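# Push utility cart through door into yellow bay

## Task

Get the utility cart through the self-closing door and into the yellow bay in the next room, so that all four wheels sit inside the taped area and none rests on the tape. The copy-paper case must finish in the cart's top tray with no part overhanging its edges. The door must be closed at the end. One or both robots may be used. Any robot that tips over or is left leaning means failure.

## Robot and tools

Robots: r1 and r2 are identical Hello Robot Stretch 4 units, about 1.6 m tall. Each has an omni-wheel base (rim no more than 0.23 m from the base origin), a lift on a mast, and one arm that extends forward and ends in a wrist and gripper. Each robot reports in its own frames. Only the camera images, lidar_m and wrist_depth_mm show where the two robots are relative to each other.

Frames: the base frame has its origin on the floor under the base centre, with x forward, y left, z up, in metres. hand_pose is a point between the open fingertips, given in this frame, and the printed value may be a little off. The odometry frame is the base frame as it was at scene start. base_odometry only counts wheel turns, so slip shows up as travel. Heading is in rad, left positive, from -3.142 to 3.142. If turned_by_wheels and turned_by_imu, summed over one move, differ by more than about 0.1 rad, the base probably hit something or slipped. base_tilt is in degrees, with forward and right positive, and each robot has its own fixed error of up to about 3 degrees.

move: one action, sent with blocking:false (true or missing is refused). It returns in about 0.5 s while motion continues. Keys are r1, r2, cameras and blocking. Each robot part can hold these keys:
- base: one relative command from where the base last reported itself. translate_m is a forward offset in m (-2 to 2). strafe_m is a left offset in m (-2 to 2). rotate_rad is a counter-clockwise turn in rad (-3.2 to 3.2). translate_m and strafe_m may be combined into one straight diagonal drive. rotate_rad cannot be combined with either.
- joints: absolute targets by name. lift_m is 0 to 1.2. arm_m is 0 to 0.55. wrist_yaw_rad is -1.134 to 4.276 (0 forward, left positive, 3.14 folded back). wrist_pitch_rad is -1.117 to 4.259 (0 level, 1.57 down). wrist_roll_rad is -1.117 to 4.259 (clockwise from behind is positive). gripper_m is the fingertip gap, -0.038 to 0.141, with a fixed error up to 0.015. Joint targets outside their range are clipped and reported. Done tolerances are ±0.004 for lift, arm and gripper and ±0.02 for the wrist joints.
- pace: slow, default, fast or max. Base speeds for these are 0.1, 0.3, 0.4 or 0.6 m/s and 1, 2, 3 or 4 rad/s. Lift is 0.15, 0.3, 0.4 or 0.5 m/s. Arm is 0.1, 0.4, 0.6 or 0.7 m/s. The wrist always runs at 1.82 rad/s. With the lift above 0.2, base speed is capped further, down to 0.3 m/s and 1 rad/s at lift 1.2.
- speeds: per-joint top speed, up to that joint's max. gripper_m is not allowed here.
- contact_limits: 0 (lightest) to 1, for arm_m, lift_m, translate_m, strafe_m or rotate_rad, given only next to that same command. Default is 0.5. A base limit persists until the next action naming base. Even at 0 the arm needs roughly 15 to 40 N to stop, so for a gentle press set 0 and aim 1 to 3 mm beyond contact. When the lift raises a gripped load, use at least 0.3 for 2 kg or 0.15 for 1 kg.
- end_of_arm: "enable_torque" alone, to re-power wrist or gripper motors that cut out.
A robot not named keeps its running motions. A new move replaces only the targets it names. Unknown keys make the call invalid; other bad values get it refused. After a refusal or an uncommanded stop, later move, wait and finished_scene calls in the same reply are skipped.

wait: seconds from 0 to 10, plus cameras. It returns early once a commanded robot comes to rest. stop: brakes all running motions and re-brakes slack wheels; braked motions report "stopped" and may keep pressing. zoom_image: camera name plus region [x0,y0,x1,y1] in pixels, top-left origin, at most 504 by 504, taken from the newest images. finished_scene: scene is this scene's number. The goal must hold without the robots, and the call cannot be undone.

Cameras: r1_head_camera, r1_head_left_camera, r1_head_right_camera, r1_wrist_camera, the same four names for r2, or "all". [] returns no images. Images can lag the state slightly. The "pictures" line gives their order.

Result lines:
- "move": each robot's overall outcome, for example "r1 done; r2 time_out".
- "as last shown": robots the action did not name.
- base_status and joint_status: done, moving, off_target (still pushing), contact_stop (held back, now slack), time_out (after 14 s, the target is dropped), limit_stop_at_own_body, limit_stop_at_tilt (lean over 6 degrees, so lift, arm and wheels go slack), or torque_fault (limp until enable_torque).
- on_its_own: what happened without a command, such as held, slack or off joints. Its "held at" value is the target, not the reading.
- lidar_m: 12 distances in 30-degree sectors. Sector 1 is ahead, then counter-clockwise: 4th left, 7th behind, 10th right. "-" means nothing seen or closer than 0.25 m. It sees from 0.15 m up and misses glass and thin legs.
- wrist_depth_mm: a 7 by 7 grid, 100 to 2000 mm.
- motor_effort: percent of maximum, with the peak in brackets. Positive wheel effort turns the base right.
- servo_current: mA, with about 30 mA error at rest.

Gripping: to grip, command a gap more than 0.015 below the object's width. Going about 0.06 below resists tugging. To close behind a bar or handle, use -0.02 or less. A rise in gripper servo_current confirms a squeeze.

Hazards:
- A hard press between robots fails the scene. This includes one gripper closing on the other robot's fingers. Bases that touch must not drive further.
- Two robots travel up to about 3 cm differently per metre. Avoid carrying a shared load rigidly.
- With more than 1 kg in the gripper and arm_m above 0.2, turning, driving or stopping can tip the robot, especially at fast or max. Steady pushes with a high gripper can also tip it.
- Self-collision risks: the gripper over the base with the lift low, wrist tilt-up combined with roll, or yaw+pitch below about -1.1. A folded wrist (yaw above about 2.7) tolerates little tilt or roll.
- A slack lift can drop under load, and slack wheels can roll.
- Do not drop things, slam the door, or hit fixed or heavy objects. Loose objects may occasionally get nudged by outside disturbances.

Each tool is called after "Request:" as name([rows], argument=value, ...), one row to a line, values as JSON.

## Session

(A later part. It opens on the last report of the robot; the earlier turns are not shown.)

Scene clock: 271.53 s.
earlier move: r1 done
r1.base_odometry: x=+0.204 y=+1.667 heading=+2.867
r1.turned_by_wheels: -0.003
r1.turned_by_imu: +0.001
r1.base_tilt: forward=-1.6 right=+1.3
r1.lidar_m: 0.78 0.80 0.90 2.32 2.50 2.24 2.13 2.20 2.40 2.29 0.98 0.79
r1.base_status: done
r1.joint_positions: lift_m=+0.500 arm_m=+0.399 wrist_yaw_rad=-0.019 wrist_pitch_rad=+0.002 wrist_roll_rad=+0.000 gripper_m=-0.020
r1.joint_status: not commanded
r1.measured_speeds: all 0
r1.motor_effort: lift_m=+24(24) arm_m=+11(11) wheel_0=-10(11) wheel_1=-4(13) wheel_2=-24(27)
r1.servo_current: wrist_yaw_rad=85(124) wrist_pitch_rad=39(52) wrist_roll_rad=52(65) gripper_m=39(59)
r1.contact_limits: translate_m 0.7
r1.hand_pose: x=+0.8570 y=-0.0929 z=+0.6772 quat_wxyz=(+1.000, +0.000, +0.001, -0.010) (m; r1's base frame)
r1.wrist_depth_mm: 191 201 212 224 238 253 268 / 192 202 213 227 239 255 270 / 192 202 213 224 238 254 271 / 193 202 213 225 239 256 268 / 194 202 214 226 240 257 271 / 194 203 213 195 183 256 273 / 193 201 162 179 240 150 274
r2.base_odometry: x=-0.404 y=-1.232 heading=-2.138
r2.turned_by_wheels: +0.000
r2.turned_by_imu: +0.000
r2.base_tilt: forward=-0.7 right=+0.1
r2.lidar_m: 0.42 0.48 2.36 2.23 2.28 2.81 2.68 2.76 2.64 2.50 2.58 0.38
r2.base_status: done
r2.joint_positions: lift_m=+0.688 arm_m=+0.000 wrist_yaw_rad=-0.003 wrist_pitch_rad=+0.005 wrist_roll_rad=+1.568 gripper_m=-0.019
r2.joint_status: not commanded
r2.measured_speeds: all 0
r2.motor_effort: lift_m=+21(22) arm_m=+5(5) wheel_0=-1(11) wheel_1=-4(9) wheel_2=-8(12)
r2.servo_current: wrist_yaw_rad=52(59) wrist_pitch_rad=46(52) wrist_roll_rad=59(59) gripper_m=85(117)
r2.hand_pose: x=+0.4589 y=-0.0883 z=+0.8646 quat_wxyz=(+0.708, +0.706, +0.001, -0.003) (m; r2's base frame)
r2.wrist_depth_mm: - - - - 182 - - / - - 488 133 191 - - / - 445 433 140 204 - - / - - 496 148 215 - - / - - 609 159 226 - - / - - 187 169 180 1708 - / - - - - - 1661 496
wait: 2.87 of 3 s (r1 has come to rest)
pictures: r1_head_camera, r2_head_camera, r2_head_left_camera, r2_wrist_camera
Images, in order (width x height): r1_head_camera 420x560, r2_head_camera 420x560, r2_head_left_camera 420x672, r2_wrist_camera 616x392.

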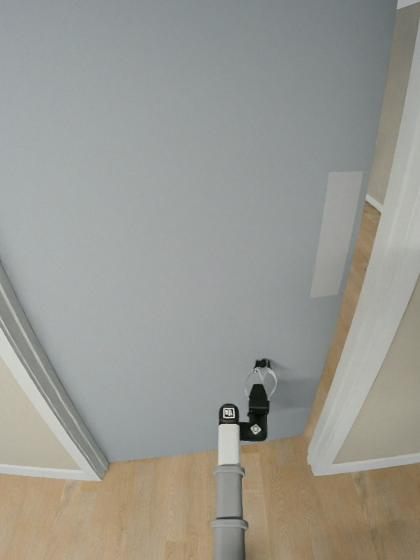

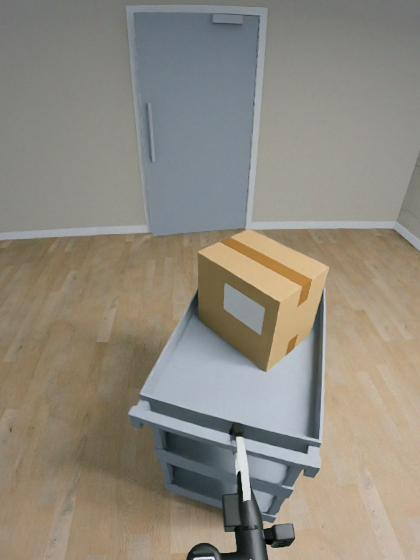

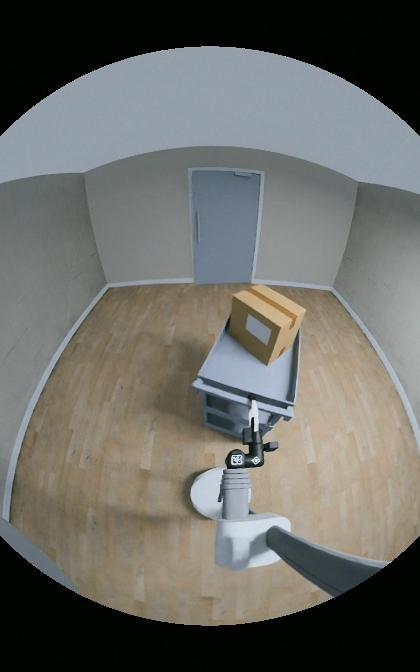

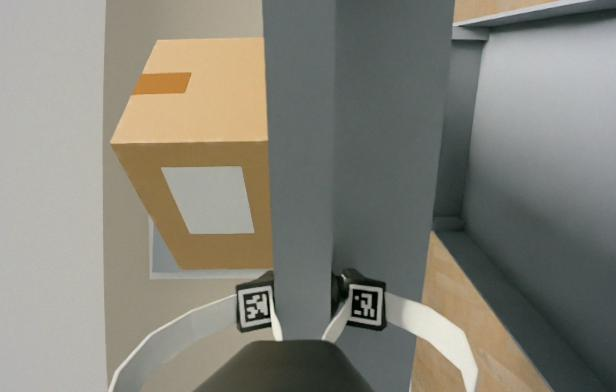

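Request:
move(r2={"base":{"strafe_m":-0.2},"pace":"slow"}, r1={"base":{"translate_m":0.25,"strafe_m":0.25},"contact_limits":{"translate_m":0.7},"pace":"slow"}, blocking=false, cameras=[])

Request:
wait(seconds=4, cameras=[])

Request:
wait(seconds=3, cameras=["r1_head_camera","r1_head_left_camera","r2_head_camera","r2_wrist_camera"])

Scene clock: 281.07 s.
move: r1 moving; r2 moving
r1.base_odometry: x=+0.193 y=+1.660 heading=+2.864
r1.turned_by_wheels: -0.004
r1.turned_by_imu: -0.007
r1.base_tilt: forward=-1.6 right=+1.3
r1.lidar_m: 0.78 0.78 0.89 2.23 2.51 2.23 2.12 2.21 2.41 2.30 0.96 0.78
r1.base_status: translate_m moving; strafe_m moving
r1.joint_positions: lift_m=+0.500 arm_m=+0.399 wrist_yaw_rad=-0.020 wrist_pitch_rad=+0.002 wrist_roll_rad=+0.000 gripper_m=-0.020
r1.joint_status: not commanded
r1.measured_speeds: translate_m=+0.035 strafe_m=+0.036 rotate_rad=-0.002 lift_m=+0.000 arm_m=+0.000 wrist_yaw_rad=-0.006 wrist_pitch_rad=+0.000 wrist_roll_rad=+0.000
r1.motor_effort: lift_m=+24(24) arm_m=+11(11) wheel_0=-12(16) wheel_1=+1(3) wheel_2=-30(31)
r1.servo_current: wrist_yaw_rad=124(143) wrist_pitch_rad=46(46) wrist_roll_rad=46(52) gripper_m=39(46)
r1.contact_limits: translate_m 0.7
r1.hand_pose: x=+0.8569 y=-0.0932 z=+0.6772 quat_wxyz=(+1.000, +0.000, +0.001, -0.010) (m; r1's base frame)
r1.wrist_depth_mm: 189 198 211 222 238 256 273 / 189 200 211 225 237 255 271 / 189 200 211 225 237 256 273 / 190 201 211 224 239 258 274 / 190 201 212 225 241 256 274 / 190 201 211 195 182 260 274 / 190 199 161 176 243 151 277
r2.base_odometry: x=-0.416 y=-1.224 heading=-2.138
r2.turned_by_wheels: +0.000
r2.turned_by_imu: +0.001
r2.base_tilt: forward=-0.6 right=+0.0
r2.lidar_m: 0.42 0.50 2.36 2.24 2.29 2.82 2.66 2.76 2.60 2.49 2.58 0.40
r2.base_status: strafe_m moving
r2.joint_positions: lift_m=+0.688 arm_m=+0.000 wrist_yaw_rad=-0.003 wrist_pitch_rad=+0.005 wrist_roll_rad=+1.568 gripper_m=-0.019
r2.joint_status: not commanded
r2.measured_speeds: translate_m=+0.000 strafe_m=-0.055 rotate_rad=+0.001 lift_m=+0.000 arm_m=+0.000 wrist_yaw_rad=+0.000 wrist_pitch_rad=+0.000 wrist_roll_rad=+0.000
r2.motor_effort: lift_m=+21(21) arm_m=+5(6) wheel_0=+11(12) wheel_1=-6(8) wheel_2=-1(7)
r2.servo_current: wrist_yaw_rad=52(72) wrist_pitch_rad=46(46) wrist_roll_rad=52(59) gripper_m=85(85)
r2.hand_pose: x=+0.4590 y=-0.0883 z=+0.8646 quat_wxyz=(+0.708, +0.706, +0.001, -0.003) (m; r2's base frame)
r2.wrist_depth_mm: - - - 130 183 - - / - - 496 135 193 - - / - 439 439 142 205 - - / - - 492 149 216 - - / - - 597 159 226 - - / - - 186 169 179 - - / - - - - - 1661 496
pictures: none
No camera images: "cameras" was empty.

Scene clock: 283.70 s.
earlier move: r1 moving; r2 done
r1.base_odometry: x=-0.028 y=+1.538 heading=+2.864
r1.turned_by_wheels: +0.000
r1.turned_by_imu: -0.100
r1.base_tilt: forward=-1.6 right=+1.3
r1.lidar_m: 0.67 0.63 0.61 1.15 2.32 2.57 2.35 2.39 2.62 2.42 0.76 0.71
r1.base_status: translate_m moving; strafe_m moving
r1.joint_positions: lift_m=+0.500 arm_m=+0.400 wrist_yaw_rad=-0.022 wrist_pitch_rad=+0.002 wrist_roll_rad=+0.000 gripper_m=-0.020
r1.joint_status: not commanded
r1.measured_speeds: translate_m=+0.071 strafe_m=+0.070 rotate_rad=+0.011 lift_m=+0.000 arm_m=+0.000 wrist_yaw_rad=+0.000 wrist_pitch_rad=+0.000 wrist_roll_rad=+0.000
r1.motor_effort: lift_m=+24(24) arm_m=+8(11) wheel_0=-16(24) wheel_1=-1(5) wheel_2=-31(32)
r1.servo_current: wrist_yaw_rad=117(156) wrist_pitch_rad=46(52) wrist_roll_rad=39(65) gripper_m=39(52)
r1.contact_limits: translate_m 0.7
r1.hand_pose: x=+0.8569 y=-0.0938 z=+0.6772 quat_wxyz=(+1.000, +0.000, +0.001, -0.011) (m; r1's base frame)
r1.wrist_depth_mm: 150 170 191 223 267 334 - / 148 167 192 224 266 332 - / 151 167 195 223 265 332 - / 153 168 191 224 266 334 - / 148 170 192 224 266 332 - / 148 167 187 191 180 332 1983 / 148 165 148 175 274 146 1576
r2.base_odometry: x=-0.573 y=-1.125 heading=-2.138
r2.turned_by_wheels: +0.000
r2.turned_by_imu: +0.001
r2.base_tilt: forward=-0.7 right=+0.1
r2.lidar_m: 0.39 0.40 2.55 2.43 2.50 2.81 2.65 2.77 2.42 2.31 2.41 0.39
r2.base_status: done
r2.joint_positions: lift_m=+0.688 arm_m=+0.000 wrist_yaw_rad=+0.003 wrist_pitch_rad=+0.005 wrist_roll_rad=+1.568 gripper_m=-0.019
r2.joint_status: not commanded
r2.measured_speeds: all 0
r2.motor_effort: lift_m=+21(22) arm_m=+5(6) wheel_0=+7(15) wheel_1=-3(9) wheel_2=-1(7)
r2.servo_current: wrist_yaw_rad=52(72) wrist_pitch_rad=46(52) wrist_roll_rad=46(65) gripper_m=78(85)
r2.hand_pose: x=+0.4594 y=-0.0867 z=+0.8644 quat_wxyz=(+0.708, +0.706, +0.003, -0.001) (m; r2's base frame)
r2.wrist_depth_mm: - - - 161 220 230 248 / - - - 163 223 1576 580 / - - 574 166 226 809 - / - - 459 226 229 842 - / - - 496 170 231 854 - / - - 186 172 180 - - / - - - - 236 - -
wait: 2.63 of 4 s (r2 has come to rest)
pictures: none
No camera images: "cameras" was empty.

Scene clock: 285.33 s.
earlier move: r1 done
r1.base_odometry: x=-0.105 y=+1.495 heading=+2.863
r1.turned_by_wheels: -0.001
r1.turned_by_imu: -0.017
r1.base_tilt: forward=-1.6 right=+1.3
r1.lidar_m: 0.64 0.57 0.54 0.96 2.26 2.67 2.43 2.47 2.71 2.45 0.71 0.74
r1.base_status: done
r1.joint_positions: lift_m=+0.500 arm_m=+0.400 wrist_yaw_rad=-0.022 wrist_pitch_rad=+0.002 wrist_roll_rad=+0.000 gripper_m=-0.020
r1.joint_status: not commanded
r1.measured_speeds: all 0
r1.on_its_own: wrist_yaw_rad is at rest, and its servo_current (143 mA) is outside its rest range (0 to 104 mA)
r1.motor_effort: lift_m=+24(24) arm_m=+8(11) wheel_0=-21(26) wheel_1=-7(8) wheel_2=-27(33)
r1.servo_current: wrist_yaw_rad=143(156) wrist_pitch_rad=46(52) wrist_roll_rad=39(65) gripper_m=46(52)
r1.contact_limits: translate_m 0.7
r1.hand_pose: x=+0.8569 y=-0.0938 z=+0.6772 quat_wxyz=(+1.000, +0.000, +0.001, -0.011) (m; r1's base frame)
r1.wrist_depth_mm: 137 158 188 228 291 399 - / 137 163 187 227 290 379 - / 140 159 187 226 289 397 - / 134 158 187 227 286 397 - / 139 158 186 226 289 394 - / 139 158 182 191 179 394 - / 139 155 153 177 297 146 1618
r2.base_odometry: x=-0.573 y=-1.125 heading=-2.138
r2.turned_by_wheels: +0.000
r2.turned_by_imu: +0.000
r2.base_tilt: forward=-0.6 right=+0.1
r2.lidar_m: 0.41 0.43 2.57 2.42 2.50 2.82 2.67 2.72 2.43 2.30 2.41 0.42
r2.base_status: done
r2.joint_positions: lift_m=+0.688 arm_m=+0.000 wrist_yaw_rad=+0.003 wrist_pitch_rad=+0.005 wrist_roll_rad=+1.568 gripper_m=-0.019
r2.joint_status: not commanded
r2.measured_speeds: all 0
r2.motor_effort: lift_m=+21(22) arm_m=+5(6) wheel_0=+6(15) wheel_1=-3(9) wheel_2=+0(7)
r2.servo_current: wrist_yaw_rad=52(72) wrist_pitch_rad=46(52) wrist_roll_rad=46(65) gripper_m=78(85)
r2.hand_pose: x=+0.4594 y=-0.0867 z=+0.8644 quat_wxyz=(+0.708, +0.706, +0.003, -0.001) (m; r2's base frame)
r2.wrist_depth_mm: - - - 162 220 231 248 / - - - 163 223 1499 580 / - - 569 166 226 820 - / - - 462 227 229 842 - / - - 496 170 232 854 - / - - 186 172 179 - - / - - - - 236 - -
wait: 1.63 of 3 s (r1 has come to rest)
pictures: r1_head_camera, r1_head_left_camera, r2_head_camera, r2_wrist_camera
Images, in order (width x height): r1_head_camera 420x560, r1_head_left_camera 420x672, r2_head_camera 420x560, r2_wrist_camera 616x392.

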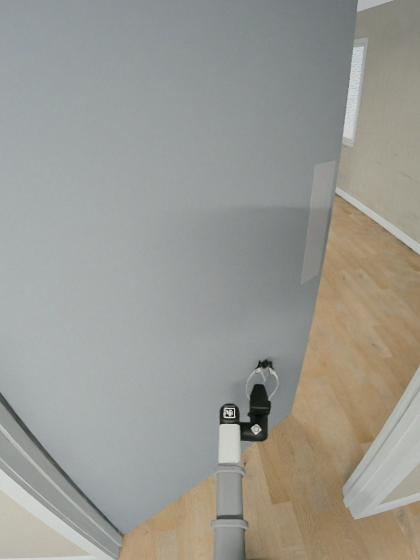

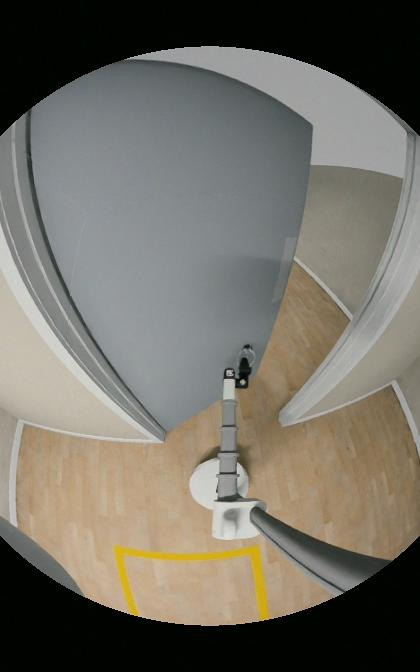

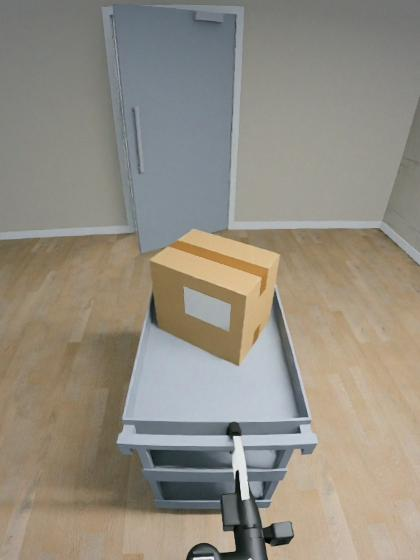

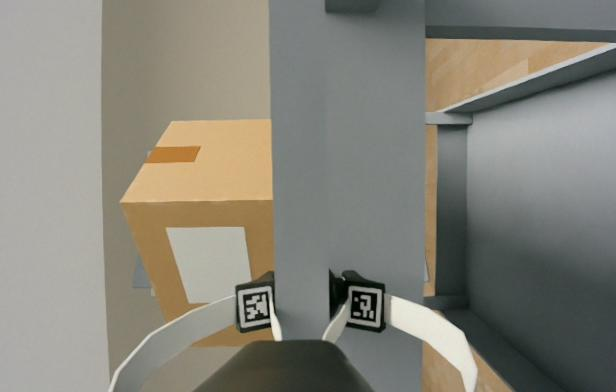

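Request:
move(r2={"base":{"strafe_m":-0.3},"pace":"slow"}, r1={"base":{"rotate_rad":0.15},"joints":{"arm_m":0.54},"contact_limits":{"rotate_rad":0.7,"arm_m":0.6},"pace":"slow"}, blocking=false, cameras=[])

Request:
wait(seconds=2, cameras=[])

Request:
wait(seconds=2, cameras=[])

Request:
move(r2={"base":{"rotate_rad":0.25},"pace":"slow"}, r1={"base":{"strafe_m":0.15},"contact_limits":{"strafe_m":0.7},"pace":"slow"}, blocking=false, cameras=[])

Request:
wait(seconds=3, cameras=["r1_head_camera","r1_head_left_camera","r2_head_camera","r2_wrist_camera"])

Scene clock: 307.70 s.
move: r1 contact_stop; r2 moving
r1.base_odometry: x=-0.092 y=+1.504 heading=+2.812
r1.turned_by_wheels: -0.051
r1.turned_by_imu: -0.075
r1.base_tilt: forward=-1.6 right=+1.2
r1.lidar_m: 0.66 0.59 0.56 0.82 2.26 2.68 2.41 2.43 2.81 2.45 0.71 0.69
r1.base_status: rotate_rad contact_stop
r1.joint_positions: lift_m=+0.500 arm_m=+0.413 wrist_yaw_rad=-0.003 wrist_pitch_rad=+0.002 wrist_roll_rad=+0.000 gripper_m=-0.020
r1.joint_status: arm_m moving
r1.measured_speeds: translate_m=-0.048 strafe_m=-0.051 rotate_rad=-0.320 lift_m=+0.000 arm_m=+0.048 wrist_yaw_rad=+0.041 wrist_pitch_rad=+0.000 wrist_roll_rad=+0.000
r1.on_its_own: the wheels are slack since a contact_stop
r1.motor_effort: lift_m=+24(24) arm_m=+6(18) wheel_0=-3(24) wheel_1=-1(15) wheel_2=-3(34)
r1.servo_current: wrist_yaw_rad=46(156) wrist_pitch_rad=39(46) wrist_roll_rad=39(59) gripper_m=46(46)
r1.contact_limits: arm_m 0.6; rotate_rad 0.7
r1.hand_pose: x=+0.8716 y=-0.0883 z=+0.6772 quat_wxyz=(+1.000, +0.000, +0.001, -0.002) (m; r1's base frame)
r1.wrist_depth_mm: 166 188 221 266 336 - - / 163 188 221 266 336 - - / 163 188 220 266 336 - - / 163 189 220 266 336 - - / 163 187 220 265 334 - - / 165 186 205 190 334 - - / 165 179 208 244 170 1618 1576
r2.base_odometry: x=-0.585 y=-1.117 heading=-2.138
r2.turned_by_wheels: +0.000
r2.turned_by_imu: +0.003
r2.base_tilt: forward=-0.6 right=+0.0
r2.lidar_m: 0.40 0.41 2.59 2.45 2.50 2.83 2.65 2.74 2.42 2.28 2.39 0.42
r2.base_status: strafe_m moving
r2.joint_positions: lift_m=+0.688 arm_m=+0.000 wrist_yaw_rad=+0.003 wrist_pitch_rad=+0.005 wrist_roll_rad=+1.568 gripper_m=-0.019
r2.joint_status: not commanded
r2.measured_speeds: translate_m=+0.000 strafe_m=-0.056 rotate_rad=+0.002 lift_m=+0.000 arm_m=+0.000 wrist_yaw_rad=+0.000 wrist_pitch_rad=+0.000 wrist_roll_rad=+0.000
r2.motor_effort: lift_m=+21(22) arm_m=+5(5) wheel_0=+15(15) wheel_1=-8(8) wheel_2=+0(1)
r2.servo_current: wrist_yaw_rad=52(52) wrist_pitch_rad=46(46) wrist_roll_rad=59(59) gripper_m=78(85)
r2.hand_pose: x=+0.4594 y=-0.0867 z=+0.8644 quat_wxyz=(+0.708, +0.706, +0.003, -0.001) (m; r2's base frame)
r2.wrist_depth_mm: - - - 163 223 231 246 / - - - 166 224 1618 1098 / - - 585 167 227 - - / - - 462 228 230 831 - / - - 488 171 232 842 - / - - 186 172 180 - - / - - 621 - 237 - -
pictures: none
No camera images: "cameras" was empty.

not run: a stop that you did not command came earlier in this reply.

not run: a stop that you did not command came earlier in this reply.

not run: a stop that you did not command came earlier in this reply.

not run: a stop that you did not command came earlier in this reply.

Request:
move(r1={"base":{"rotate_rad":0.22},"joints":{"arm_m":0.45},"contact_limits":{"rotate_rad":1.0,"arm_m":0.7},"pace":"slow"}, blocking=false, cameras=[])

Request:
wait(seconds=2.5, cameras=["r1_head_left_camera","r2_head_camera"])

Scene clock: 313.57 s.
earlier move: r1 contact_stop; r2 done
move: r1 moving
r1.base_odometry: x=+0.000 y=+1.464 heading=+2.511
r1.turned_by_wheels: -0.301
r1.turned_by_imu: -0.372
r1.base_tilt: forward=-1.5 right=+1.4
r1.lidar_m: 0.67 0.58 0.59 0.60 1.50 2.29 2.50 2.31 2.40 2.62 2.47 0.77
r1.base_status: earlier rotate_rad contact_stop (by the wheels' count: -0.472 of +0.150); rotate_rad moving
r1.joint_positions: lift_m=+0.500 arm_m=+0.527 wrist_yaw_rad=-0.020 wrist_pitch_rad=+0.002 wrist_roll_rad=+0.000 gripper_m=-0.020
r1.joint_status: arm_m moving
r1.measured_speeds: translate_m=+0.027 strafe_m=-0.047 rotate_rad=+0.272 lift_m=+0.000 arm_m=-0.045 wrist_yaw_rad=-0.005 wrist_pitch_rad=+0.000 wrist_roll_rad=+0.000
r1.motor_effort: lift_m=+24(24) arm_m=+0(10) wheel_0=-32(34) wheel_1=-28(28) wheel_2=-30(31)
r1.servo_current: wrist_yaw_rad=111(124) wrist_pitch_rad=39(52) wrist_roll_rad=46(65) gripper_m=39(52)
r1.contact_limits: arm_m 0.7; rotate_rad 1
r1.hand_pose: x=+0.9848 y=-0.0932 z=+0.6772 quat_wxyz=(+1.000, +0.000, +0.001, -0.010) (m; r1's base frame)
r1.wrist_depth_mm: - 126 144 - - - - / 107 123 148 - - - - / 105 126 144 - - - - / 108 126 148 - - - - / 107 124 149 208 - - - / 108 127 149 179 180 - - / 105 123 137 163 1499 151 -
r2.base_odometry: x=-0.825 y=-0.964 heading=-2.138
r2.turned_by_wheels: +0.000
r2.turned_by_imu: +0.002
r2.base_tilt: forward=-0.7 right=+0.1
r2.lidar_m: 0.31 0.31 2.86 2.74 2.80 2.76 2.67 2.74 2.12 2.02 2.09 0.45
r2.base_status: done
r2.joint_positions: lift_m=+0.688 arm_m=+0.000 wrist_yaw_rad=+0.003 wrist_pitch_rad=+0.005 wrist_roll_rad=+1.569 gripper_m=-0.019
r2.joint_status: not commanded
r2.measured_speeds: all 0
r2.motor_effort: lift_m=+22(22) arm_m=+5(5) wheel_0=+5(6) wheel_1=-4(5) wheel_2=+0(0)
r2.servo_current: wrist_yaw_rad=46(52) wrist_pitch_rad=46(46) wrist_roll_rad=39(59) gripper_m=78(85)
r2.hand_pose: x=+0.4594 y=-0.0867 z=+0.8644 quat_wxyz=(+0.708, +0.706, +0.003, -0.001) (m; r2's base frame)
r2.wrist_depth_mm: - - - 243 - 1661 1138 / - - - 262 298 304 1025 / - - - 211 279 1576 1160 / - - - 196 258 1708 - / - - 654 185 241 831 - / - 496 187 171 180 - - / - 449 445 - 217 - -
pictures: none
No camera images: "cameras" was empty.

Scene clock: 314.87 s.
earlier move: r1 contact_stop
r1.base_odometry: x=+0.000 y=+1.463 heading=+2.620
r1.turned_by_wheels: +0.109
r1.turned_by_imu: -0.059
r1.base_tilt: forward=-1.5 right=+1.2
r1.lidar_m: 0.68 0.55 0.55 0.56 1.17 2.28 2.60 2.37 2.41 2.69 2.45 0.75
r1.base_status: done
r1.joint_positions: lift_m=+0.500 arm_m=+0.490 wrist_yaw_rad=+0.000 wrist_pitch_rad=+0.003 wrist_roll_rad=+0.000 gripper_m=-0.019
r1.joint_status: arm_m contact_stop (moved -0.050 of -0.090)
r1.measured_speeds: all 0
r1.on_its_own: arm_m is slack since a contact_stop (your +0.450 is given up)
r1.motor_effort: lift_m=+20(24) arm_m=+0(28) wheel_0=+5(34) wheel_1=+0(28) wheel_2=+3(32)
r1.servo_current: wrist_yaw_rad=59(130) wrist_pitch_rad=39(52) wrist_roll_rad=39(65) gripper_m=52(59)
r1.contact_limits: arm_m 0.7; rotate_rad 1
r1.hand_pose: x=+0.9488 y=-0.0875 z=+0.6773 quat_wxyz=(+1.000, +0.000, +0.001, +0.000) (m; r1's base frame)
r1.wrist_depth_mm: - 140 160 - - - - / 119 137 160 - - - - / 122 140 165 - - - - / 117 137 165 - - - - / 114 134 165 - - - - / 119 137 160 191 - - - / 116 130 159 181 178 - -
r2.base_odometry: x=-0.825 y=-0.964 heading=-2.138
r2.turned_by_wheels: +0.000
r2.turned_by_imu: +0.000
r2.base_tilt: forward=-0.7 right=+0.1
r2.lidar_m: 0.30 0.32 2.88 2.75 2.78 2.81 2.64 2.71 2.10 2.01 2.09 0.48
r2.base_status: done
r2.joint_positions: lift_m=+0.688 arm_m=+0.000 wrist_yaw_rad=+0.003 wrist_pitch_rad=+0.005 wrist_roll_rad=+1.569 gripper_m=-0.019
r2.joint_status: not commanded
r2.measured_speeds: all 0
r2.motor_effort: lift_m=+21(22) arm_m=+5(5) wheel_0=+6(6) wheel_1=-5(5) wheel_2=+0(0)
r2.servo_current: wrist_yaw_rad=52(59) wrist_pitch_rad=46(52) wrist_roll_rad=39(59) gripper_m=78(85)
r2.hand_pose: x=+0.4594 y=-0.0867 z=+0.8644 quat_wxyz=(+0.708, +0.706, +0.003, -0.001) (m; r2's base frame)
r2.wrist_depth_mm: - - - 242 - 1661 1138 / - - - 262 300 304 1042 / - - - 211 278 1576 1160 / - - - 197 258 1708 - / - - 647 184 241 831 - / - 496 187 172 179 - - / - 452 445 - 217 - -
wait: 1.30 of 2.5 s (r1 has come to rest)
pictures: r1_head_left_camera, r2_head_camera
Images, in order (width x height): r1_head_left_camera 420x672, r2_head_camera 420x560.

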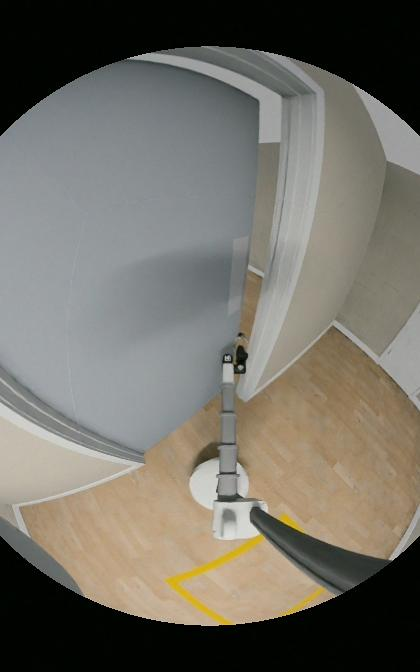

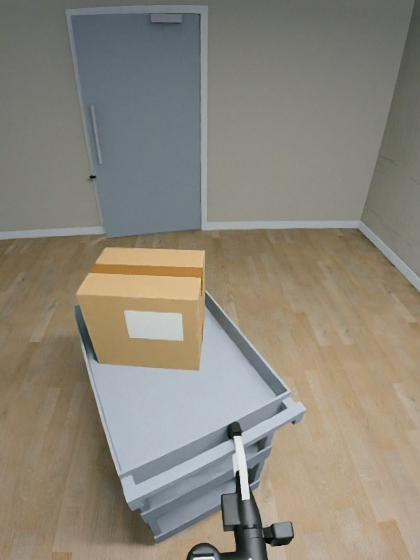

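Request:
move(r1={"joints":{"arm_m":0.05}}, r2={"base":{"rotate_rad":0.3}}, blocking=false, cameras=[])

Request:
wait(seconds=2, cameras=[])

Request:
move(r1={"base":{"rotate_rad":0.63}}, blocking=false, cameras=[])

Request:
wait(seconds=2.5, cameras=["r1_head_camera","r1_head_left_camera","r1_head_right_camera","r2_head_camera"])

Scene clock: 352.27 s.
move: r1 contact_stop; r2 moving
r1.base_odometry: x=+0.000 y=+1.463 heading=+2.621
r1.turned_by_wheels: +0.001
r1.turned_by_imu: -0.016
r1.base_tilt: forward=-1.6 right=+1.2
r1.lidar_m: 0.66 0.55 0.54 0.57 1.10 2.28 2.60 2.38 2.40 2.71 2.46 0.74
r1.base_status: not commanded
r1.joint_positions: lift_m=+0.500 arm_m=+0.484 wrist_yaw_rad=+0.003 wrist_pitch_rad=+0.002 wrist_roll_rad=+0.000 gripper_m=-0.019
r1.joint_status: arm_m contact_stop
r1.measured_speeds: translate_m=+0.002 strafe_m=+0.003 rotate_rad=-0.007 lift_m=+0.000 arm_m=+0.000 wrist_yaw_rad=+0.000 wrist_pitch_rad=+0.000 wrist_roll_rad=+0.000
r1.on_its_own: arm_m is slack since a contact_stop (your +0.050 is given up)
r1.motor_effort: lift_m=+20(20) arm_m=-1(23) wheel_0=+6(8) wheel_1=+2(6) wheel_2=+9(15)
r1.servo_current: wrist_yaw_rad=52(65) wrist_pitch_rad=39(46) wrist_roll_rad=46(59) gripper_m=59(59)
r1.contact_limits: rotate_rad 1
r1.hand_pose: x=+0.9436 y=-0.0866 z=+0.6775 quat_wxyz=(+1.000, +0.000, +0.001, +0.001) (m; r1's base frame)
r1.wrist_depth_mm: - 134 156 - - - - / 117 135 156 - - - - / 120 138 165 - - - - / 115 135 161 - - - - / 113 134 160 - - - - / 117 134 156 187 182 - - / 115 131 150 1576 181 - -
r2.base_odometry: x=-0.826 y=-0.964 heading=-1.913
r2.turned_by_wheels: +0.225
r2.turned_by_imu: +0.217
r2.base_tilt: forward=-0.7 right=+0.1
r2.lidar_m: 0.36 0.39 2.75 2.74 3.08 2.68 2.67 2.43 2.03 2.00 2.27 0.44
r2.base_status: rotate_rad moving
r2.joint_positions: lift_m=+0.688 arm_m=+0.000 wrist_yaw_rad=-0.019 wrist_pitch_rad=+0.005 wrist_roll_rad=+1.569 gripper_m=-0.019
r2.joint_status: not commanded
r2.measured_speeds: translate_m=+0.010 strafe_m=-0.003 rotate_rad=+0.618 lift_m=+0.000 arm_m=+0.000 wrist_yaw_rad=+0.016 wrist_pitch_rad=+0.000 wrist_roll_rad=+0.000
r2.motor_effort: lift_m=+21(22) arm_m=+4(5) wheel_0=-15(17) wheel_1=-3(11) wheel_2=-15(25)
r2.servo_current: wrist_yaw_rad=117(117) wrist_pitch_rad=46(46) wrist_roll_rad=39(59) gripper_m=78(85)
r2.hand_pose: x=+0.4575 y=-0.0929 z=+0.8644 quat_wxyz=(+0.708, +0.706, -0.005, -0.008) (m; r2's base frame)
r2.wrist_depth_mm: - - - 195 258 1366 1078 / - - - 190 253 1430 1118 / - - - 185 246 1661 - / - - 615 181 240 842 - / - 496 462 175 234 831 - / - - 187 171 180 - - / - - 508 - 223 - -
pictures: none
No camera images: "cameras" was empty.

not run: a stop that you did not command came earlier in this reply.

not run: a stop that you did not command came earlier in this reply.

not run: a stop that you did not command came earlier in this reply.

Request:
move(r1={"joints":{"arm_m":0.05},"contact_limits":{"arm_m":0.9}}, blocking=false, cameras=[])

Request:
wait(seconds=2, cameras=["r1_head_camera","r1_head_left_camera","r1_head_right_camera","r1_wrist_camera","r2_head_camera","r2_head_left_camera"])

Scene clock: 360.47 s.
earlier move: r1 contact_stop; r2 done
move: r1 contact_stop
r1.base_odometry: x=-0.001 y=+1.463 heading=+2.625
r1.turned_by_wheels: +0.003
r1.turned_by_imu: -0.009
r1.base_tilt: forward=-0.8 right=+1.7
r1.lidar_m: 0.61 0.51 0.53 0.58 1.00 2.30 2.64 2.39 2.41 2.68 2.42 0.70
r1.base_status: not commanded
r1.joint_positions: lift_m=+0.500 arm_m=+0.459 wrist_yaw_rad=+0.007 wrist_pitch_rad=-0.010 wrist_roll_rad=-0.002 gripper_m=-0.019
r1.joint_status: arm_m earlier contact_stop (moved -0.005 of -0.440); arm_m contact_stop
r1.measured_speeds: translate_m=-0.017 strafe_m=+0.001 rotate_rad=-0.044 lift_m=+0.000 arm_m=+0.130 wrist_yaw_rad=-0.028 wrist_pitch_rad=+0.000 wrist_roll_rad=+0.000
r1.on_its_own: arm_m is slack since a contact_stop (your +0.050 is given up)
r1.motor_effort: lift_m=+16(20) arm_m=+0(33) wheel_0=+3(7) wheel_1=+0(2) wheel_2=+32(32)
r1.servo_current: wrist_yaw_rad=46(117) wrist_pitch_rad=65(65) wrist_roll_rad=33(65) gripper_m=52(59)
r1.contact_limits: arm_m 0.9; rotate_rad 1
r1.hand_pose: x=+0.9188 y=-0.0854 z=+0.6813 quat_wxyz=(+1.000, -0.001, -0.005, +0.003) (m; r1's base frame)
r1.wrist_depth_mm: - 134 159 - - - - / 117 137 159 - - - - / 120 137 163 - - - - / 115 133 158 - - - - / 112 133 159 - - - - / 116 132 154 188 181 - - / 114 126 146 179 1464 103 -
r2.base_odometry: x=-0.825 y=-0.964 heading=-1.838
r2.turned_by_wheels: +0.075
r2.turned_by_imu: +0.075
r2.base_tilt: forward=-0.7 right=+0.1
r2.lidar_m: 0.40 0.43 2.73 2.73 3.12 2.67 2.66 2.34 2.00 2.03 2.33 0.42
r2.base_status: done
r2.joint_positions: lift_m=+0.688 arm_m=+0.000 wrist_yaw_rad=+0.003 wrist_pitch_rad=+0.005 wrist_roll_rad=+1.569 gripper_m=-0.019
r2.joint_status: not commanded
r2.measured_speeds: all 0
r2.motor_effort: lift_m=+21(21) arm_m=-4(4) wheel_0=+0(1) wheel_1=-4(4) wheel_2=+1(1)
r2.servo_current: wrist_yaw_rad=46(59) wrist_pitch_rad=46(52) wrist_roll_rad=46(59) gripper_m=78(78)
r2.hand_pose: x=+0.4596 y=-0.0865 z=+0.8644 quat_wxyz=(+0.708, +0.706, +0.003, -0.001) (m; r2's base frame)
r2.wrist_depth_mm: - - - 158 217 230 1078 / - - - 162 220 1576 - / - - 554 165 224 820 - / - 484 462 168 228 842 - / - - 504 171 232 831 - / - - 185 173 179 - - / - - - - - - -
pictures: none
No camera images: "cameras" was empty.

not run: a stop that you did not command came earlier in this reply.

Request:
wait(seconds=0, cameras=["r1_head_camera","r1_head_right_camera","r1_wrist_camera","r2_head_camera","r2_head_left_camera"])

Scene clock: 364.03 s.
earlier move: r1 contact_stop
r1.base_odometry: x=+0.000 y=+1.462 heading=+2.622
r1.turned_by_wheels: -0.002
r1.turned_by_imu: -0.010
r1.base_tilt: forward=-1.6 right=+1.3
r1.lidar_m: 0.64 0.52 0.51 0.55 1.04 2.24 2.64 2.38 2.40 2.70 2.47 0.74
r1.base_status: not commanded
r1.joint_positions: lift_m=+0.500 arm_m=+0.479 wrist_yaw_rad=+0.003 wrist_pitch_rad=+0.003 wrist_roll_rad=-0.002 gripper_m=-0.019
r1.joint_status: arm_m contact_stop (moved -0.006 of -0.434)
r1.measured_speeds: all 0
r1.on_its_own: arm_m is slack since a contact_stop (your +0.050 is given up)
r1.motor_effort: lift_m=+18(20) arm_m=+0(33) wheel_0=+14(19) wheel_1=+5(5) wheel_2=+13(34)
r1.servo_current: wrist_yaw_rad=33(117) wrist_pitch_rad=39(65) wrist_roll_rad=46(65) gripper_m=59(59)
r1.contact_limits: arm_m 0.9; rotate_rad 1
r1.hand_pose: x=+0.9380 y=-0.0866 z=+0.6775 quat_wxyz=(+1.000, -0.001, +0.001, +0.001) (m; r1's base frame)
r1.wrist_depth_mm: - 138 158 - - - - / 118 135 158 - - - - / 121 139 163 - - - - / 115 135 162 - - - - / 113 132 162 - - - - / 118 135 157 189 - - - / 115 130 153 182 158 - -
r2.base_odometry: x=-0.825 y=-0.964 heading=-1.838
r2.turned_by_wheels: +0.000
r2.turned_by_imu: +0.001
r2.base_tilt: forward=-0.6 right=+0.1
r2.lidar_m: 0.39 0.44 2.74 2.74 3.08 2.68 2.67 2.35 2.01 2.02 2.33 0.44
r2.base_status: done
r2.joint_positions: lift_m=+0.688 arm_m=+0.000 wrist_yaw_rad=+0.003 wrist_pitch_rad=+0.005 wrist_roll_rad=+1.569 gripper_m=-0.019
r2.joint_status: not commanded
r2.measured_speeds: all 0
r2.motor_effort: lift_m=+21(22) arm_m=-4(5) wheel_0=+0(1) wheel_1=-4(4) wheel_2=+1(1)
r2.servo_current: wrist_yaw_rad=46(59) wrist_pitch_rad=46(52) wrist_roll_rad=59(59) gripper_m=72(78)
r2.hand_pose: x=+0.4596 y=-0.0865 z=+0.8644 quat_wxyz=(+0.708, +0.706, +0.003, -0.001) (m; r2's base frame)
r2.wrist_depth_mm: - - - 159 217 231 1098 / - - - 162 220 1537 - / - - 549 165 224 831 - / - 480 466 168 228 831 - / - - 504 171 232 854 - / - - 186 173 179 - - / - - - - - - -
pictures: r1_head_camera, r1_head_right_camera, r1_wrist_camera, r2_head_camera, r2_head_left_camera
Images, in order (width x height): r1_head_camera 420x560, r1_head_right_camera 420x672, r1_wrist_camera 616x392, r2_head_camera 420x560, r2_head_left_camera 420x672.

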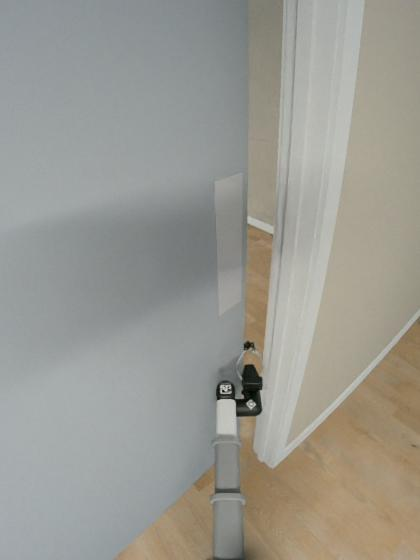

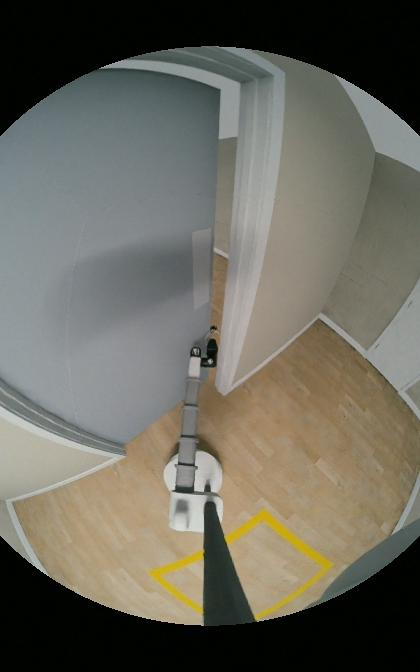

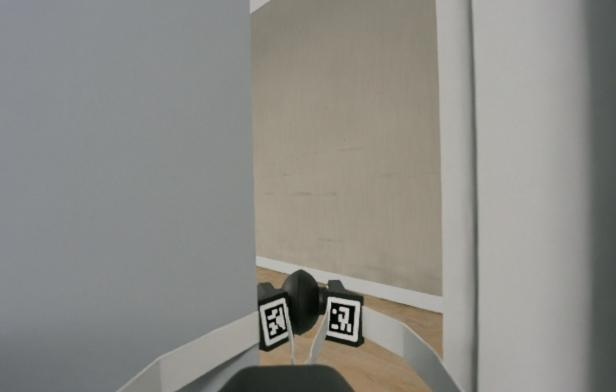

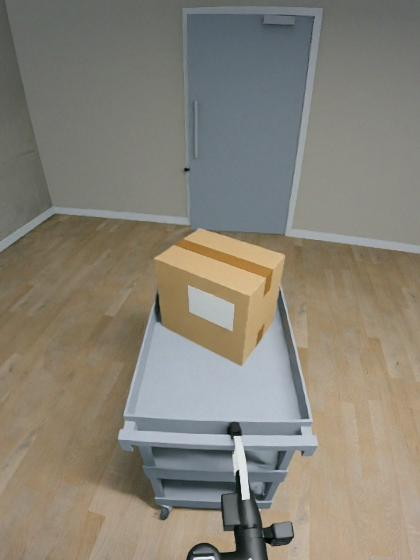

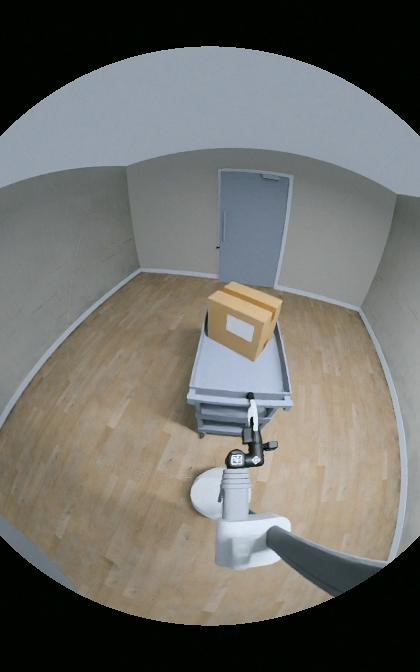

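Request:
move(r1={"base":{"rotate_rad":0.12},"contact_limits":{"rotate_rad":1}}, r2={"base":{"translate_m":0.5},"pace":"default"}, blocking=false, cameras=[])

Request:
move(r1={"joints":{"arm_m":0.05},"contact_limits":{"arm_m":1}}, blocking=false, cameras=[])

Request:
wait(seconds=2, cameras=["r1_head_camera","r1_wrist_camera","r2_head_camera"])

Scene clock: 375.37 s.
move: r1 moving; r2 moving
r1.base_odometry: x=+0.000 y=+1.463 heading=+2.740
r1.turned_by_wheels: +0.117
r1.turned_by_imu: +0.046
r1.base_tilt: forward=-1.6 right=+1.2
r1.lidar_m: 0.63 0.53 0.54 0.55 1.14 2.29 2.58 2.39 2.42 2.64 2.44 0.72
r1.base_status: rotate_rad moving
r1.joint_positions: lift_m=+0.500 arm_m=+0.477 wrist_yaw_rad=-0.022 wrist_pitch_rad=+0.003 wrist_roll_rad=-0.002 gripper_m=-0.019
r1.joint_status: not commanded
r1.measured_speeds: translate_m=+0.006 strafe_m=+0.002 rotate_rad=+0.045 lift_m=+0.000 arm_m=-0.013 wrist_yaw_rad=+0.000 wrist_pitch_rad=+0.000 wrist_roll_rad=+0.000
r1.on_its_own: arm_m is slack since a contact_stop (your +0.050 is given up)
r1.motor_effort: lift_m=+18(18) arm_m=+0(0) wheel_0=-21(29) wheel_1=-12(23) wheel_2=-22(26)
r1.servo_current: wrist_yaw_rad=124(143) wrist_pitch_rad=39(46) wrist_roll_rad=33(59) gripper_m=59(59)
r1.contact_limits: arm_m 0.9; rotate_rad 1
r1.hand_pose: x=+0.9343 y=-0.0937 z=+0.6775 quat_wxyz=(+1.000, -0.001, +0.001, -0.011) (m; r1's base frame)
r1.wrist_depth_mm: - 130 158 - - - - / 113 134 158 - - - - / 116 138 163 - - - - / 111 134 158 - - - - / 110 131 158 - - - - / 113 131 158 198 181 - - / 110 127 145 180 182 137 -
r2.base_odometry: x=-0.833 y=-0.994 heading=-1.838
r2.turned_by_wheels: +0.000
r2.turned_by_imu: +0.001
r2.base_tilt: forward=-0.7 right=+0.1
r2.lidar_m: 0.40 0.42 2.74 2.73 3.13 2.67 2.71 2.37 2.02 2.03 2.34 0.42
r2.base_status: translate_m moving
r2.joint_positions: lift_m=+0.688 arm_m=+0.000 wrist_yaw_rad=+0.000 wrist_pitch_rad=+0.005 wrist_roll_rad=+1.569 gripper_m=-0.019
r2.joint_status: not commanded
r2.measured_speeds: translate_m=+0.121 strafe_m=+0.001 rotate_rad=-0.006 lift_m=+0.000 arm_m=+0.000 wrist_yaw_rad=-0.018 wrist_pitch_rad=+0.000 wrist_roll_rad=+0.000
r2.motor_effort: lift_m=+22(22) arm_m=-3(4) wheel_0=+6(10) wheel_1=+8(8) wheel_2=-17(17)
r2.servo_current: wrist_yaw_rad=33(52) wrist_pitch_rad=39(46) wrist_roll_rad=59(59) gripper_m=78(85)
r2.hand_pose: x=+0.4592 y=-0.0875 z=+0.8644 quat_wxyz=(+0.708, +0.706, +0.002, -0.002) (m; r2's base frame)
r2.wrist_depth_mm: - - - 161 220 231 250 / - - - 163 222 1576 - / - - 559 166 225 820 - / - - 469 226 229 831 - / - - 496 170 231 842 - / - - 185 172 180 - - / - - - - - - -
pictures: none
No camera images: "cameras" was empty.

Scene clock: 375.87 s.
earlier move: r1 moving; r2 moving
move: r1 moving
r1.base_odometry: x=-0.001 y=+1.463 heading=+2.745
r1.turned_by_wheels: +0.005
r1.turned_by_imu: -0.069
r1.base_tilt: forward=-0.3 right=+1.9
r1.lidar_m: 0.61 0.49 0.48 0.55 0.90 2.28 2.69 2.40 2.42 2.72 2.42 0.68
r1.base_status: rotate_rad moving
r1.joint_positions: lift_m=+0.500 arm_m=+0.429 wrist_yaw_rad=+0.015 wrist_pitch_rad=-0.004 wrist_roll_rad=-0.002 gripper_m=-0.019
r1.joint_status: arm_m moving
r1.measured_speeds: translate_m=-0.001 strafe_m=+0.002 rotate_rad=+0.008 lift_m=+0.000 arm_m=-0.191 wrist_yaw_rad=+0.075 wrist_pitch_rad=-0.053 wrist_roll_rad=+0.000
r1.motor_effort: lift_m=+18(18) arm_m=-31(31) wheel_0=-3(24) wheel_1=-3(10) wheel_2=+23(24)
r1.servo_current: wrist_yaw_rad=78(130) wrist_pitch_rad=46(52) wrist_roll_rad=52(59) gripper_m=59(59)
r1.contact_limits: arm_m 1; rotate_rad 1
r1.hand_pose: x=+0.8894 y=-0.0832 z=+0.6795 quat_wxyz=(+1.000, -0.001, -0.002, +0.007) (m; r1's base frame)
r1.wrist_depth_mm: - 135 160 - - - - / 118 135 160 - - - - / 120 138 164 - - 101 - / 115 134 160 - - 104 - / 113 134 159 - - 104 - / 117 133 154 187 182 104 - / 114 127 146 176 170 104 -
r2.base_odometry: x=-0.858 y=-1.084 heading=-1.838
r2.turned_by_wheels: +0.000
r2.turned_by_imu: +0.000
r2.base_tilt: forward=-0.7 right=+0.1
r2.lidar_m: 0.42 0.43 2.70 2.71 3.15 2.79 2.77 2.38 2.03 2.01 2.40 0.44
r2.base_status: translate_m moving
r2.joint_positions: lift_m=+0.688 arm_m=+0.000 wrist_yaw_rad=-0.003 wrist_pitch_rad=+0.005 wrist_roll_rad=+1.569 gripper_m=-0.019
r2.joint_status: not commanded
r2.measured_speeds: translate_m=+0.246 strafe_m=-0.002 rotate_rad=+0.001 lift_m=+0.000 arm_m=+0.000 wrist_yaw_rad=+0.000 wrist_pitch_rad=+0.000 wrist_roll_rad=+0.000
r2.motor_effort: lift_m=+21(22) arm_m=-3(4) wheel_0=+5(9) wheel_1=+8(9) wheel_2=-17(19)
r2.servo_current: wrist_yaw_rad=39(59) wrist_pitch_rad=46(52) wrist_roll_rad=46(59) gripper_m=78(78)
r2.hand_pose: x=+0.4590 y=-0.0884 z=+0.8644 quat_wxyz=(+0.708, +0.706, +0.001, -0.003) (m; r2's base frame)
r2.wrist_depth_mm: - - - 159 216 237 1078 / - - - 162 220 1537 - / - - 544 164 224 809 - / - 484 459 167 227 842 - / - - 500 170 231 854 - / - - 186 172 181 - - / - - - - - 1661 -
pictures: none
No camera images: "cameras" was empty.

Scene clock: 376.77 s.
earlier move: r1 contact_stop; r2 moving
r1.base_odometry: x=+0.000 y=+1.462 heading=+2.744
r1.turned_by_wheels: -0.001
r1.turned_by_imu: -0.042
r1.base_tilt: forward=-1.6 right=+1.2
r1.lidar_m: 0.59 0.46 0.46 0.52 0.79 2.26 2.70 2.45 2.46 2.77 2.45 0.71
r1.base_status: done
r1.joint_positions: lift_m=+0.500 arm_m=+0.435 wrist_yaw_rad=+0.003 wrist_pitch_rad=+0.005 wrist_roll_rad=-0.001 gripper_m=-0.019
r1.joint_status: arm_m contact_stop (moved -0.042 of -0.427)
r1.measured_speeds: all 0
r1.on_its_own: arm_m is slack since a contact_stop (your +0.050 is given up)
r1.motor_effort: lift_m=+21(21) arm_m=+0(32) wheel_0=+12(24) wheel_1=+3(13) wheel_2=+9(35)
r1.servo_current: wrist_yaw_rad=52(130) wrist_pitch_rad=52(59) wrist_roll_rad=46(65) gripper_m=72(72)
r1.contact_limits: arm_m 1; rotate_rad 1
r1.hand_pose: x=+0.8941 y=-0.0866 z=+0.6764 quat_wxyz=(+1.000, +0.000, +0.003, +0.001) (m; r1's base frame)
r1.wrist_depth_mm: - 153 162 - - - - / 122 142 167 - - - - / 125 142 167 - - - - / 122 138 167 - - - - / 128 141 166 - - - - / 121 141 168 200 - - - / 121 133 165 178 121 - -
r2.base_odometry: x=-0.927 y=-1.334 heading=-1.838
r2.turned_by_wheels: +0.000
r2.turned_by_imu: -0.001
r2.base_tilt: forward=-0.7 right=+0.1
r2.lidar_m: 0.41 0.45 2.61 2.65 3.08 3.04 3.04 2.46 2.13 2.11 2.46 0.42
r2.base_status: translate_m moving
r2.joint_positions: lift_m=+0.688 arm_m=+0.000 wrist_yaw_rad=-0.004 wrist_pitch_rad=+0.005 wrist_roll_rad=+1.569 gripper_m=-0.019
r2.joint_status: not commanded
r2.measured_speeds: translate_m=+0.244 strafe_m=+0.000 rotate_rad=-0.002 lift_m=+0.000 arm_m=+0.000 wrist_yaw_rad=+0.000 wrist_pitch_rad=+0.000 wrist_roll_rad=+0.000
r2.motor_effort: lift_m=+21(22) arm_m=-2(4) wheel_0=+1(9) wheel_1=+4(9) wheel_2=-7(19)
r2.servo_current: wrist_yaw_rad=52(59) wrist_pitch_rad=46(52) wrist_roll_rad=46(59) gripper_m=72(85)
r2.hand_pose: x=+0.4590 y=-0.0884 z=+0.8644 quat_wxyz=(+0.708, +0.706, +0.001, -0.003) (m; r2's base frame)
r2.wrist_depth_mm: - - - 153 211 1464 1138 / - - - 158 215 759 - / - - 517 161 220 809 - / - - 455 165 225 842 - / - - 517 170 231 - - / - - 185 173 181 - - / - - - - 242 1661 -
wait: 0.90 of 2 s (r1 has come to rest)
pictures: r1_head_camera, r1_wrist_camera, r2_head_camera
Images, in order (width x height): r1_head_camera 420x560, r1_wrist_camera 616x392, r2_head_camera 420x560.

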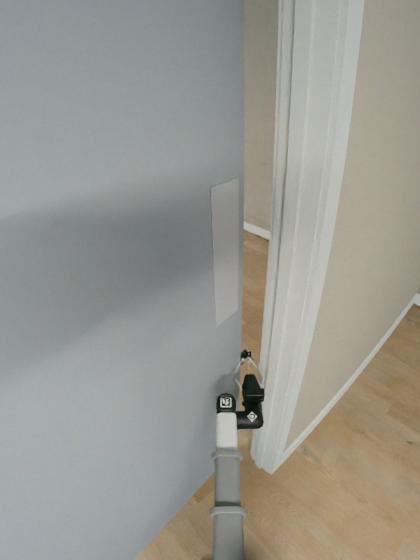

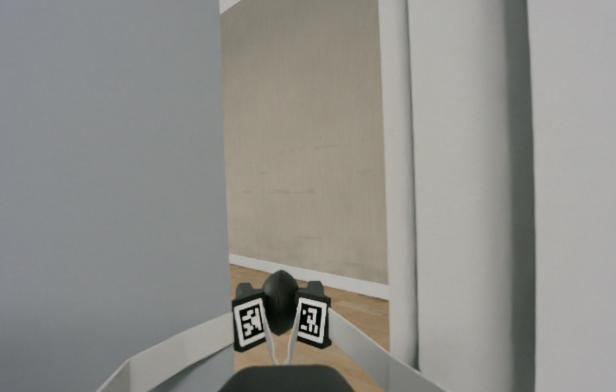

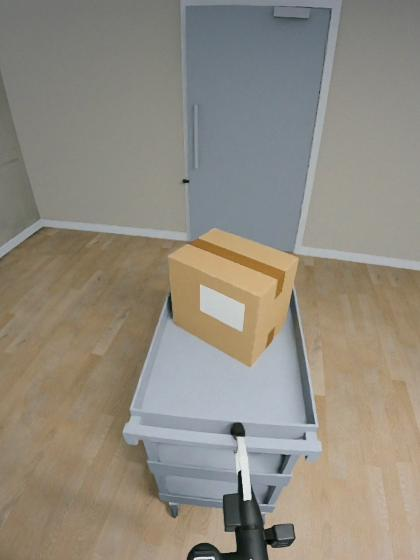

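Request:
move(r1={"base":{"translate_m":-0.2},"contact_limits":{"translate_m":0.8}}, blocking=false, cameras=[])

Request:
wait(seconds=1, cameras=["r1_head_camera","r1_wrist_camera"])

Scene clock: 390.37 s.
earlier move: r2 done
move: r1 moving
r1.base_odometry: x=+0.029 y=+1.450 heading=+2.746
r1.turned_by_wheels: +0.002
r1.turned_by_imu: +0.002
r1.base_tilt: forward=-1.5 right=+1.3
r1.lidar_m: 0.62 0.48 0.49 0.53 0.83 2.22 2.68 2.42 2.45 2.80 2.48 0.72
r1.base_status: translate_m moving
r1.joint_positions: lift_m=+0.500 arm_m=+0.464 wrist_yaw_rad=+0.003 wrist_pitch_rad=+0.005 wrist_roll_rad=-0.001 gripper_m=-0.019
r1.joint_status: not commanded
r1.measured_speeds: translate_m=-0.121 strafe_m=+0.000 rotate_rad=+0.000 lift_m=+0.000 arm_m=+0.124 wrist_yaw_rad=+0.000 wrist_pitch_rad=+0.000 wrist_roll_rad=+0.000
r1.on_its_own: arm_m is slack since a contact_stop (your +0.050 is given up)
r1.motor_effort: lift_m=+21(21) arm_m=+0(0) wheel_0=+2(12) wheel_1=-4(7) wheel_2=+23(23)
r1.servo_current: wrist_yaw_rad=52(65) wrist_pitch_rad=52(52) wrist_roll_rad=52(65) gripper_m=72(78)
r1.contact_limits: arm_m 1; translate_m 0.8
r1.hand_pose: x=+0.9233 y=-0.0866 z=+0.6764 quat_wxyz=(+1.000, +0.000, +0.003, +0.001) (m; r1's base frame)
r1.wrist_depth_mm: - 146 159 - - - - / 121 139 159 - - - - / 123 139 164 - - - - / 118 139 163 - - - - / 115 139 163 - - 103 - / 120 138 163 188 - - - / 116 131 162 186 126 104 -
r2.base_odometry: x=-0.957 y=-1.446 heading=-1.838
r2.turned_by_wheels: +0.000
r2.turned_by_imu: +0.002
r2.base_tilt: forward=-0.7 right=+0.1
r2.lidar_m: 0.40 0.43 2.63 2.62 3.00 3.16 3.14 2.46 2.17 2.13 2.49 0.41
r2.base_status: done
r2.joint_positions: lift_m=+0.688 arm_m=+0.000 wrist_yaw_rad=-0.004 wrist_pitch_rad=+0.005 wrist_roll_rad=+1.569 gripper_m=-0.019
r2.joint_status: not commanded
r2.measured_speeds: all 0
r2.motor_effort: lift_m=+21(22) arm_m=+4(4) wheel_0=+1(2) wheel_1=+1(2) wheel_2=-3(4)
r2.servo_current: wrist_yaw_rad=52(52) wrist_pitch_rad=46(52) wrist_roll_rad=39(65) gripper_m=72(78)
r2.hand_pose: x=+0.4590 y=-0.0884 z=+0.8644 quat_wxyz=(+0.708, +0.706, +0.001, -0.003) (m; r2's base frame)
r2.wrist_depth_mm: - - - 155 211 1336 1025 / - - - 158 215 820 - / - - 521 162 221 809 - / - 473 459 166 225 831 - / - - 512 170 231 854 - / - - 186 173 181 - - / - - - - 241 1708 -
pictures: none
No camera images: "cameras" was empty.

Scene clock: 391.37 s.
earlier move: r1 contact_stop
r1.base_odometry: x=+0.152 y=+1.393 heading=+2.764
r1.turned_by_wheels: +0.018
r1.turned_by_imu: -0.018
r1.base_tilt: forward=-1.3 right=+1.4
r1.lidar_m: 0.66 0.56 0.54 0.53 0.98 2.12 2.50 2.34 2.34 2.77 2.55 0.88
r1.base_status: translate_m contact_stop
r1.joint_positions: lift_m=+0.500 arm_m=+0.548 wrist_yaw_rad=-0.005 wrist_pitch_rad=+0.004 wrist_roll_rad=-0.001 gripper_m=-0.019
r1.joint_status: not commanded
r1.measured_speeds: translate_m=-0.116 strafe_m=+0.070 rotate_rad=-0.143 lift_m=-0.005 arm_m=+0.000 wrist_yaw_rad=+0.024 wrist_pitch_rad=-0.120 wrist_roll_rad=+0.000
r1.on_its_own: the wheels are slack since a contact_stop; arm_m is slack since a contact_stop (your +0.050 is given up)
r1.motor_effort: lift_m=+19(22) arm_m=+0(0) wheel_0=-1(12) wheel_1=-1(7) wheel_2=+1(36)
r1.servo_current: wrist_yaw_rad=65(91) wrist_pitch_rad=59(65) wrist_roll_rad=39(65) gripper_m=59(85)
r1.contact_limits: arm_m 1; translate_m 0.8
r1.hand_pose: x=+1.0072 y=-0.0889 z=+0.6769 quat_wxyz=(+1.000, +0.000, +0.002, -0.003) (m; r1's base frame)
r1.wrist_depth_mm: 137 160 191 - 150 119 - / 134 160 192 - 151 119 - / 131 157 192 - 151 117 - / 131 157 193 - 153 120 - / 131 157 194 - 156 117 - / 132 157 182 196 153 120 - / 135 149 177 177 153 118 -
r2.base_odometry: x=-0.957 y=-1.446 heading=-1.838
r2.turned_by_wheels: +0.000
r2.turned_by_imu: +0.000
r2.base_tilt: forward=-0.7 right=+0.1
r2.lidar_m: 0.40 0.44 2.59 2.61 3.04 3.16 3.15 2.50 2.14 2.14 2.53 0.42
r2.base_status: done
r2.joint_positions: lift_m=+0.688 arm_m=+0.000 wrist_yaw_rad=-0.004 wrist_pitch_rad=+0.005 wrist_roll_rad=+1.569 gripper_m=-0.019
r2.joint_status: not commanded
r2.measured_speeds: all 0
r2.motor_effort: lift_m=+21(22) arm_m=+4(4) wheel_0=+1(2) wheel_1=+1(2) wheel_2=-3(4)
r2.servo_current: wrist_yaw_rad=33(59) wrist_pitch_rad=46(52) wrist_roll_rad=46(65) gripper_m=78(78)
r2.hand_pose: x=+0.4590 y=-0.0884 z=+0.8644 quat_wxyz=(+0.708, +0.706, +0.001, -0.003) (m; r2's base frame)
r2.wrist_depth_mm: - - - 154 211 1336 1042 / - - - 158 216 798 - / - - 525 162 220 820 - / - 473 459 166 226 842 - / - - 517 170 231 854 - / - - 186 173 181 - - / - - - - 241 1708 -
wait: 1.00 s; no rest
pictures: r1_head_camera, r1_wrist_camera
Images, in order (width x height): r1_head_camera 420x560, r1_wrist_camera 616x392.

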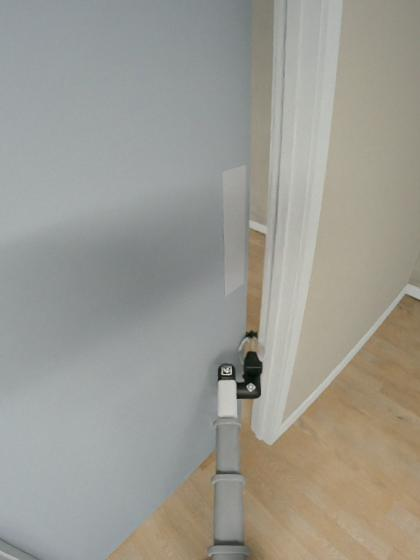

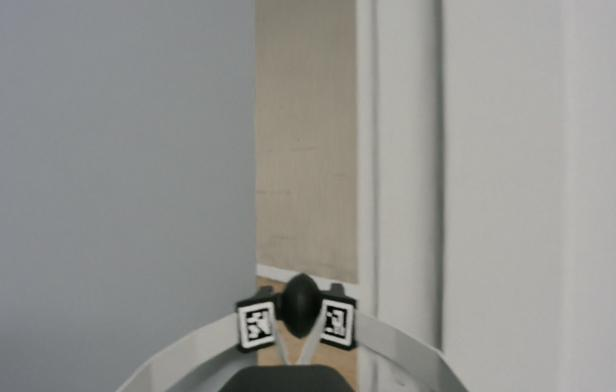

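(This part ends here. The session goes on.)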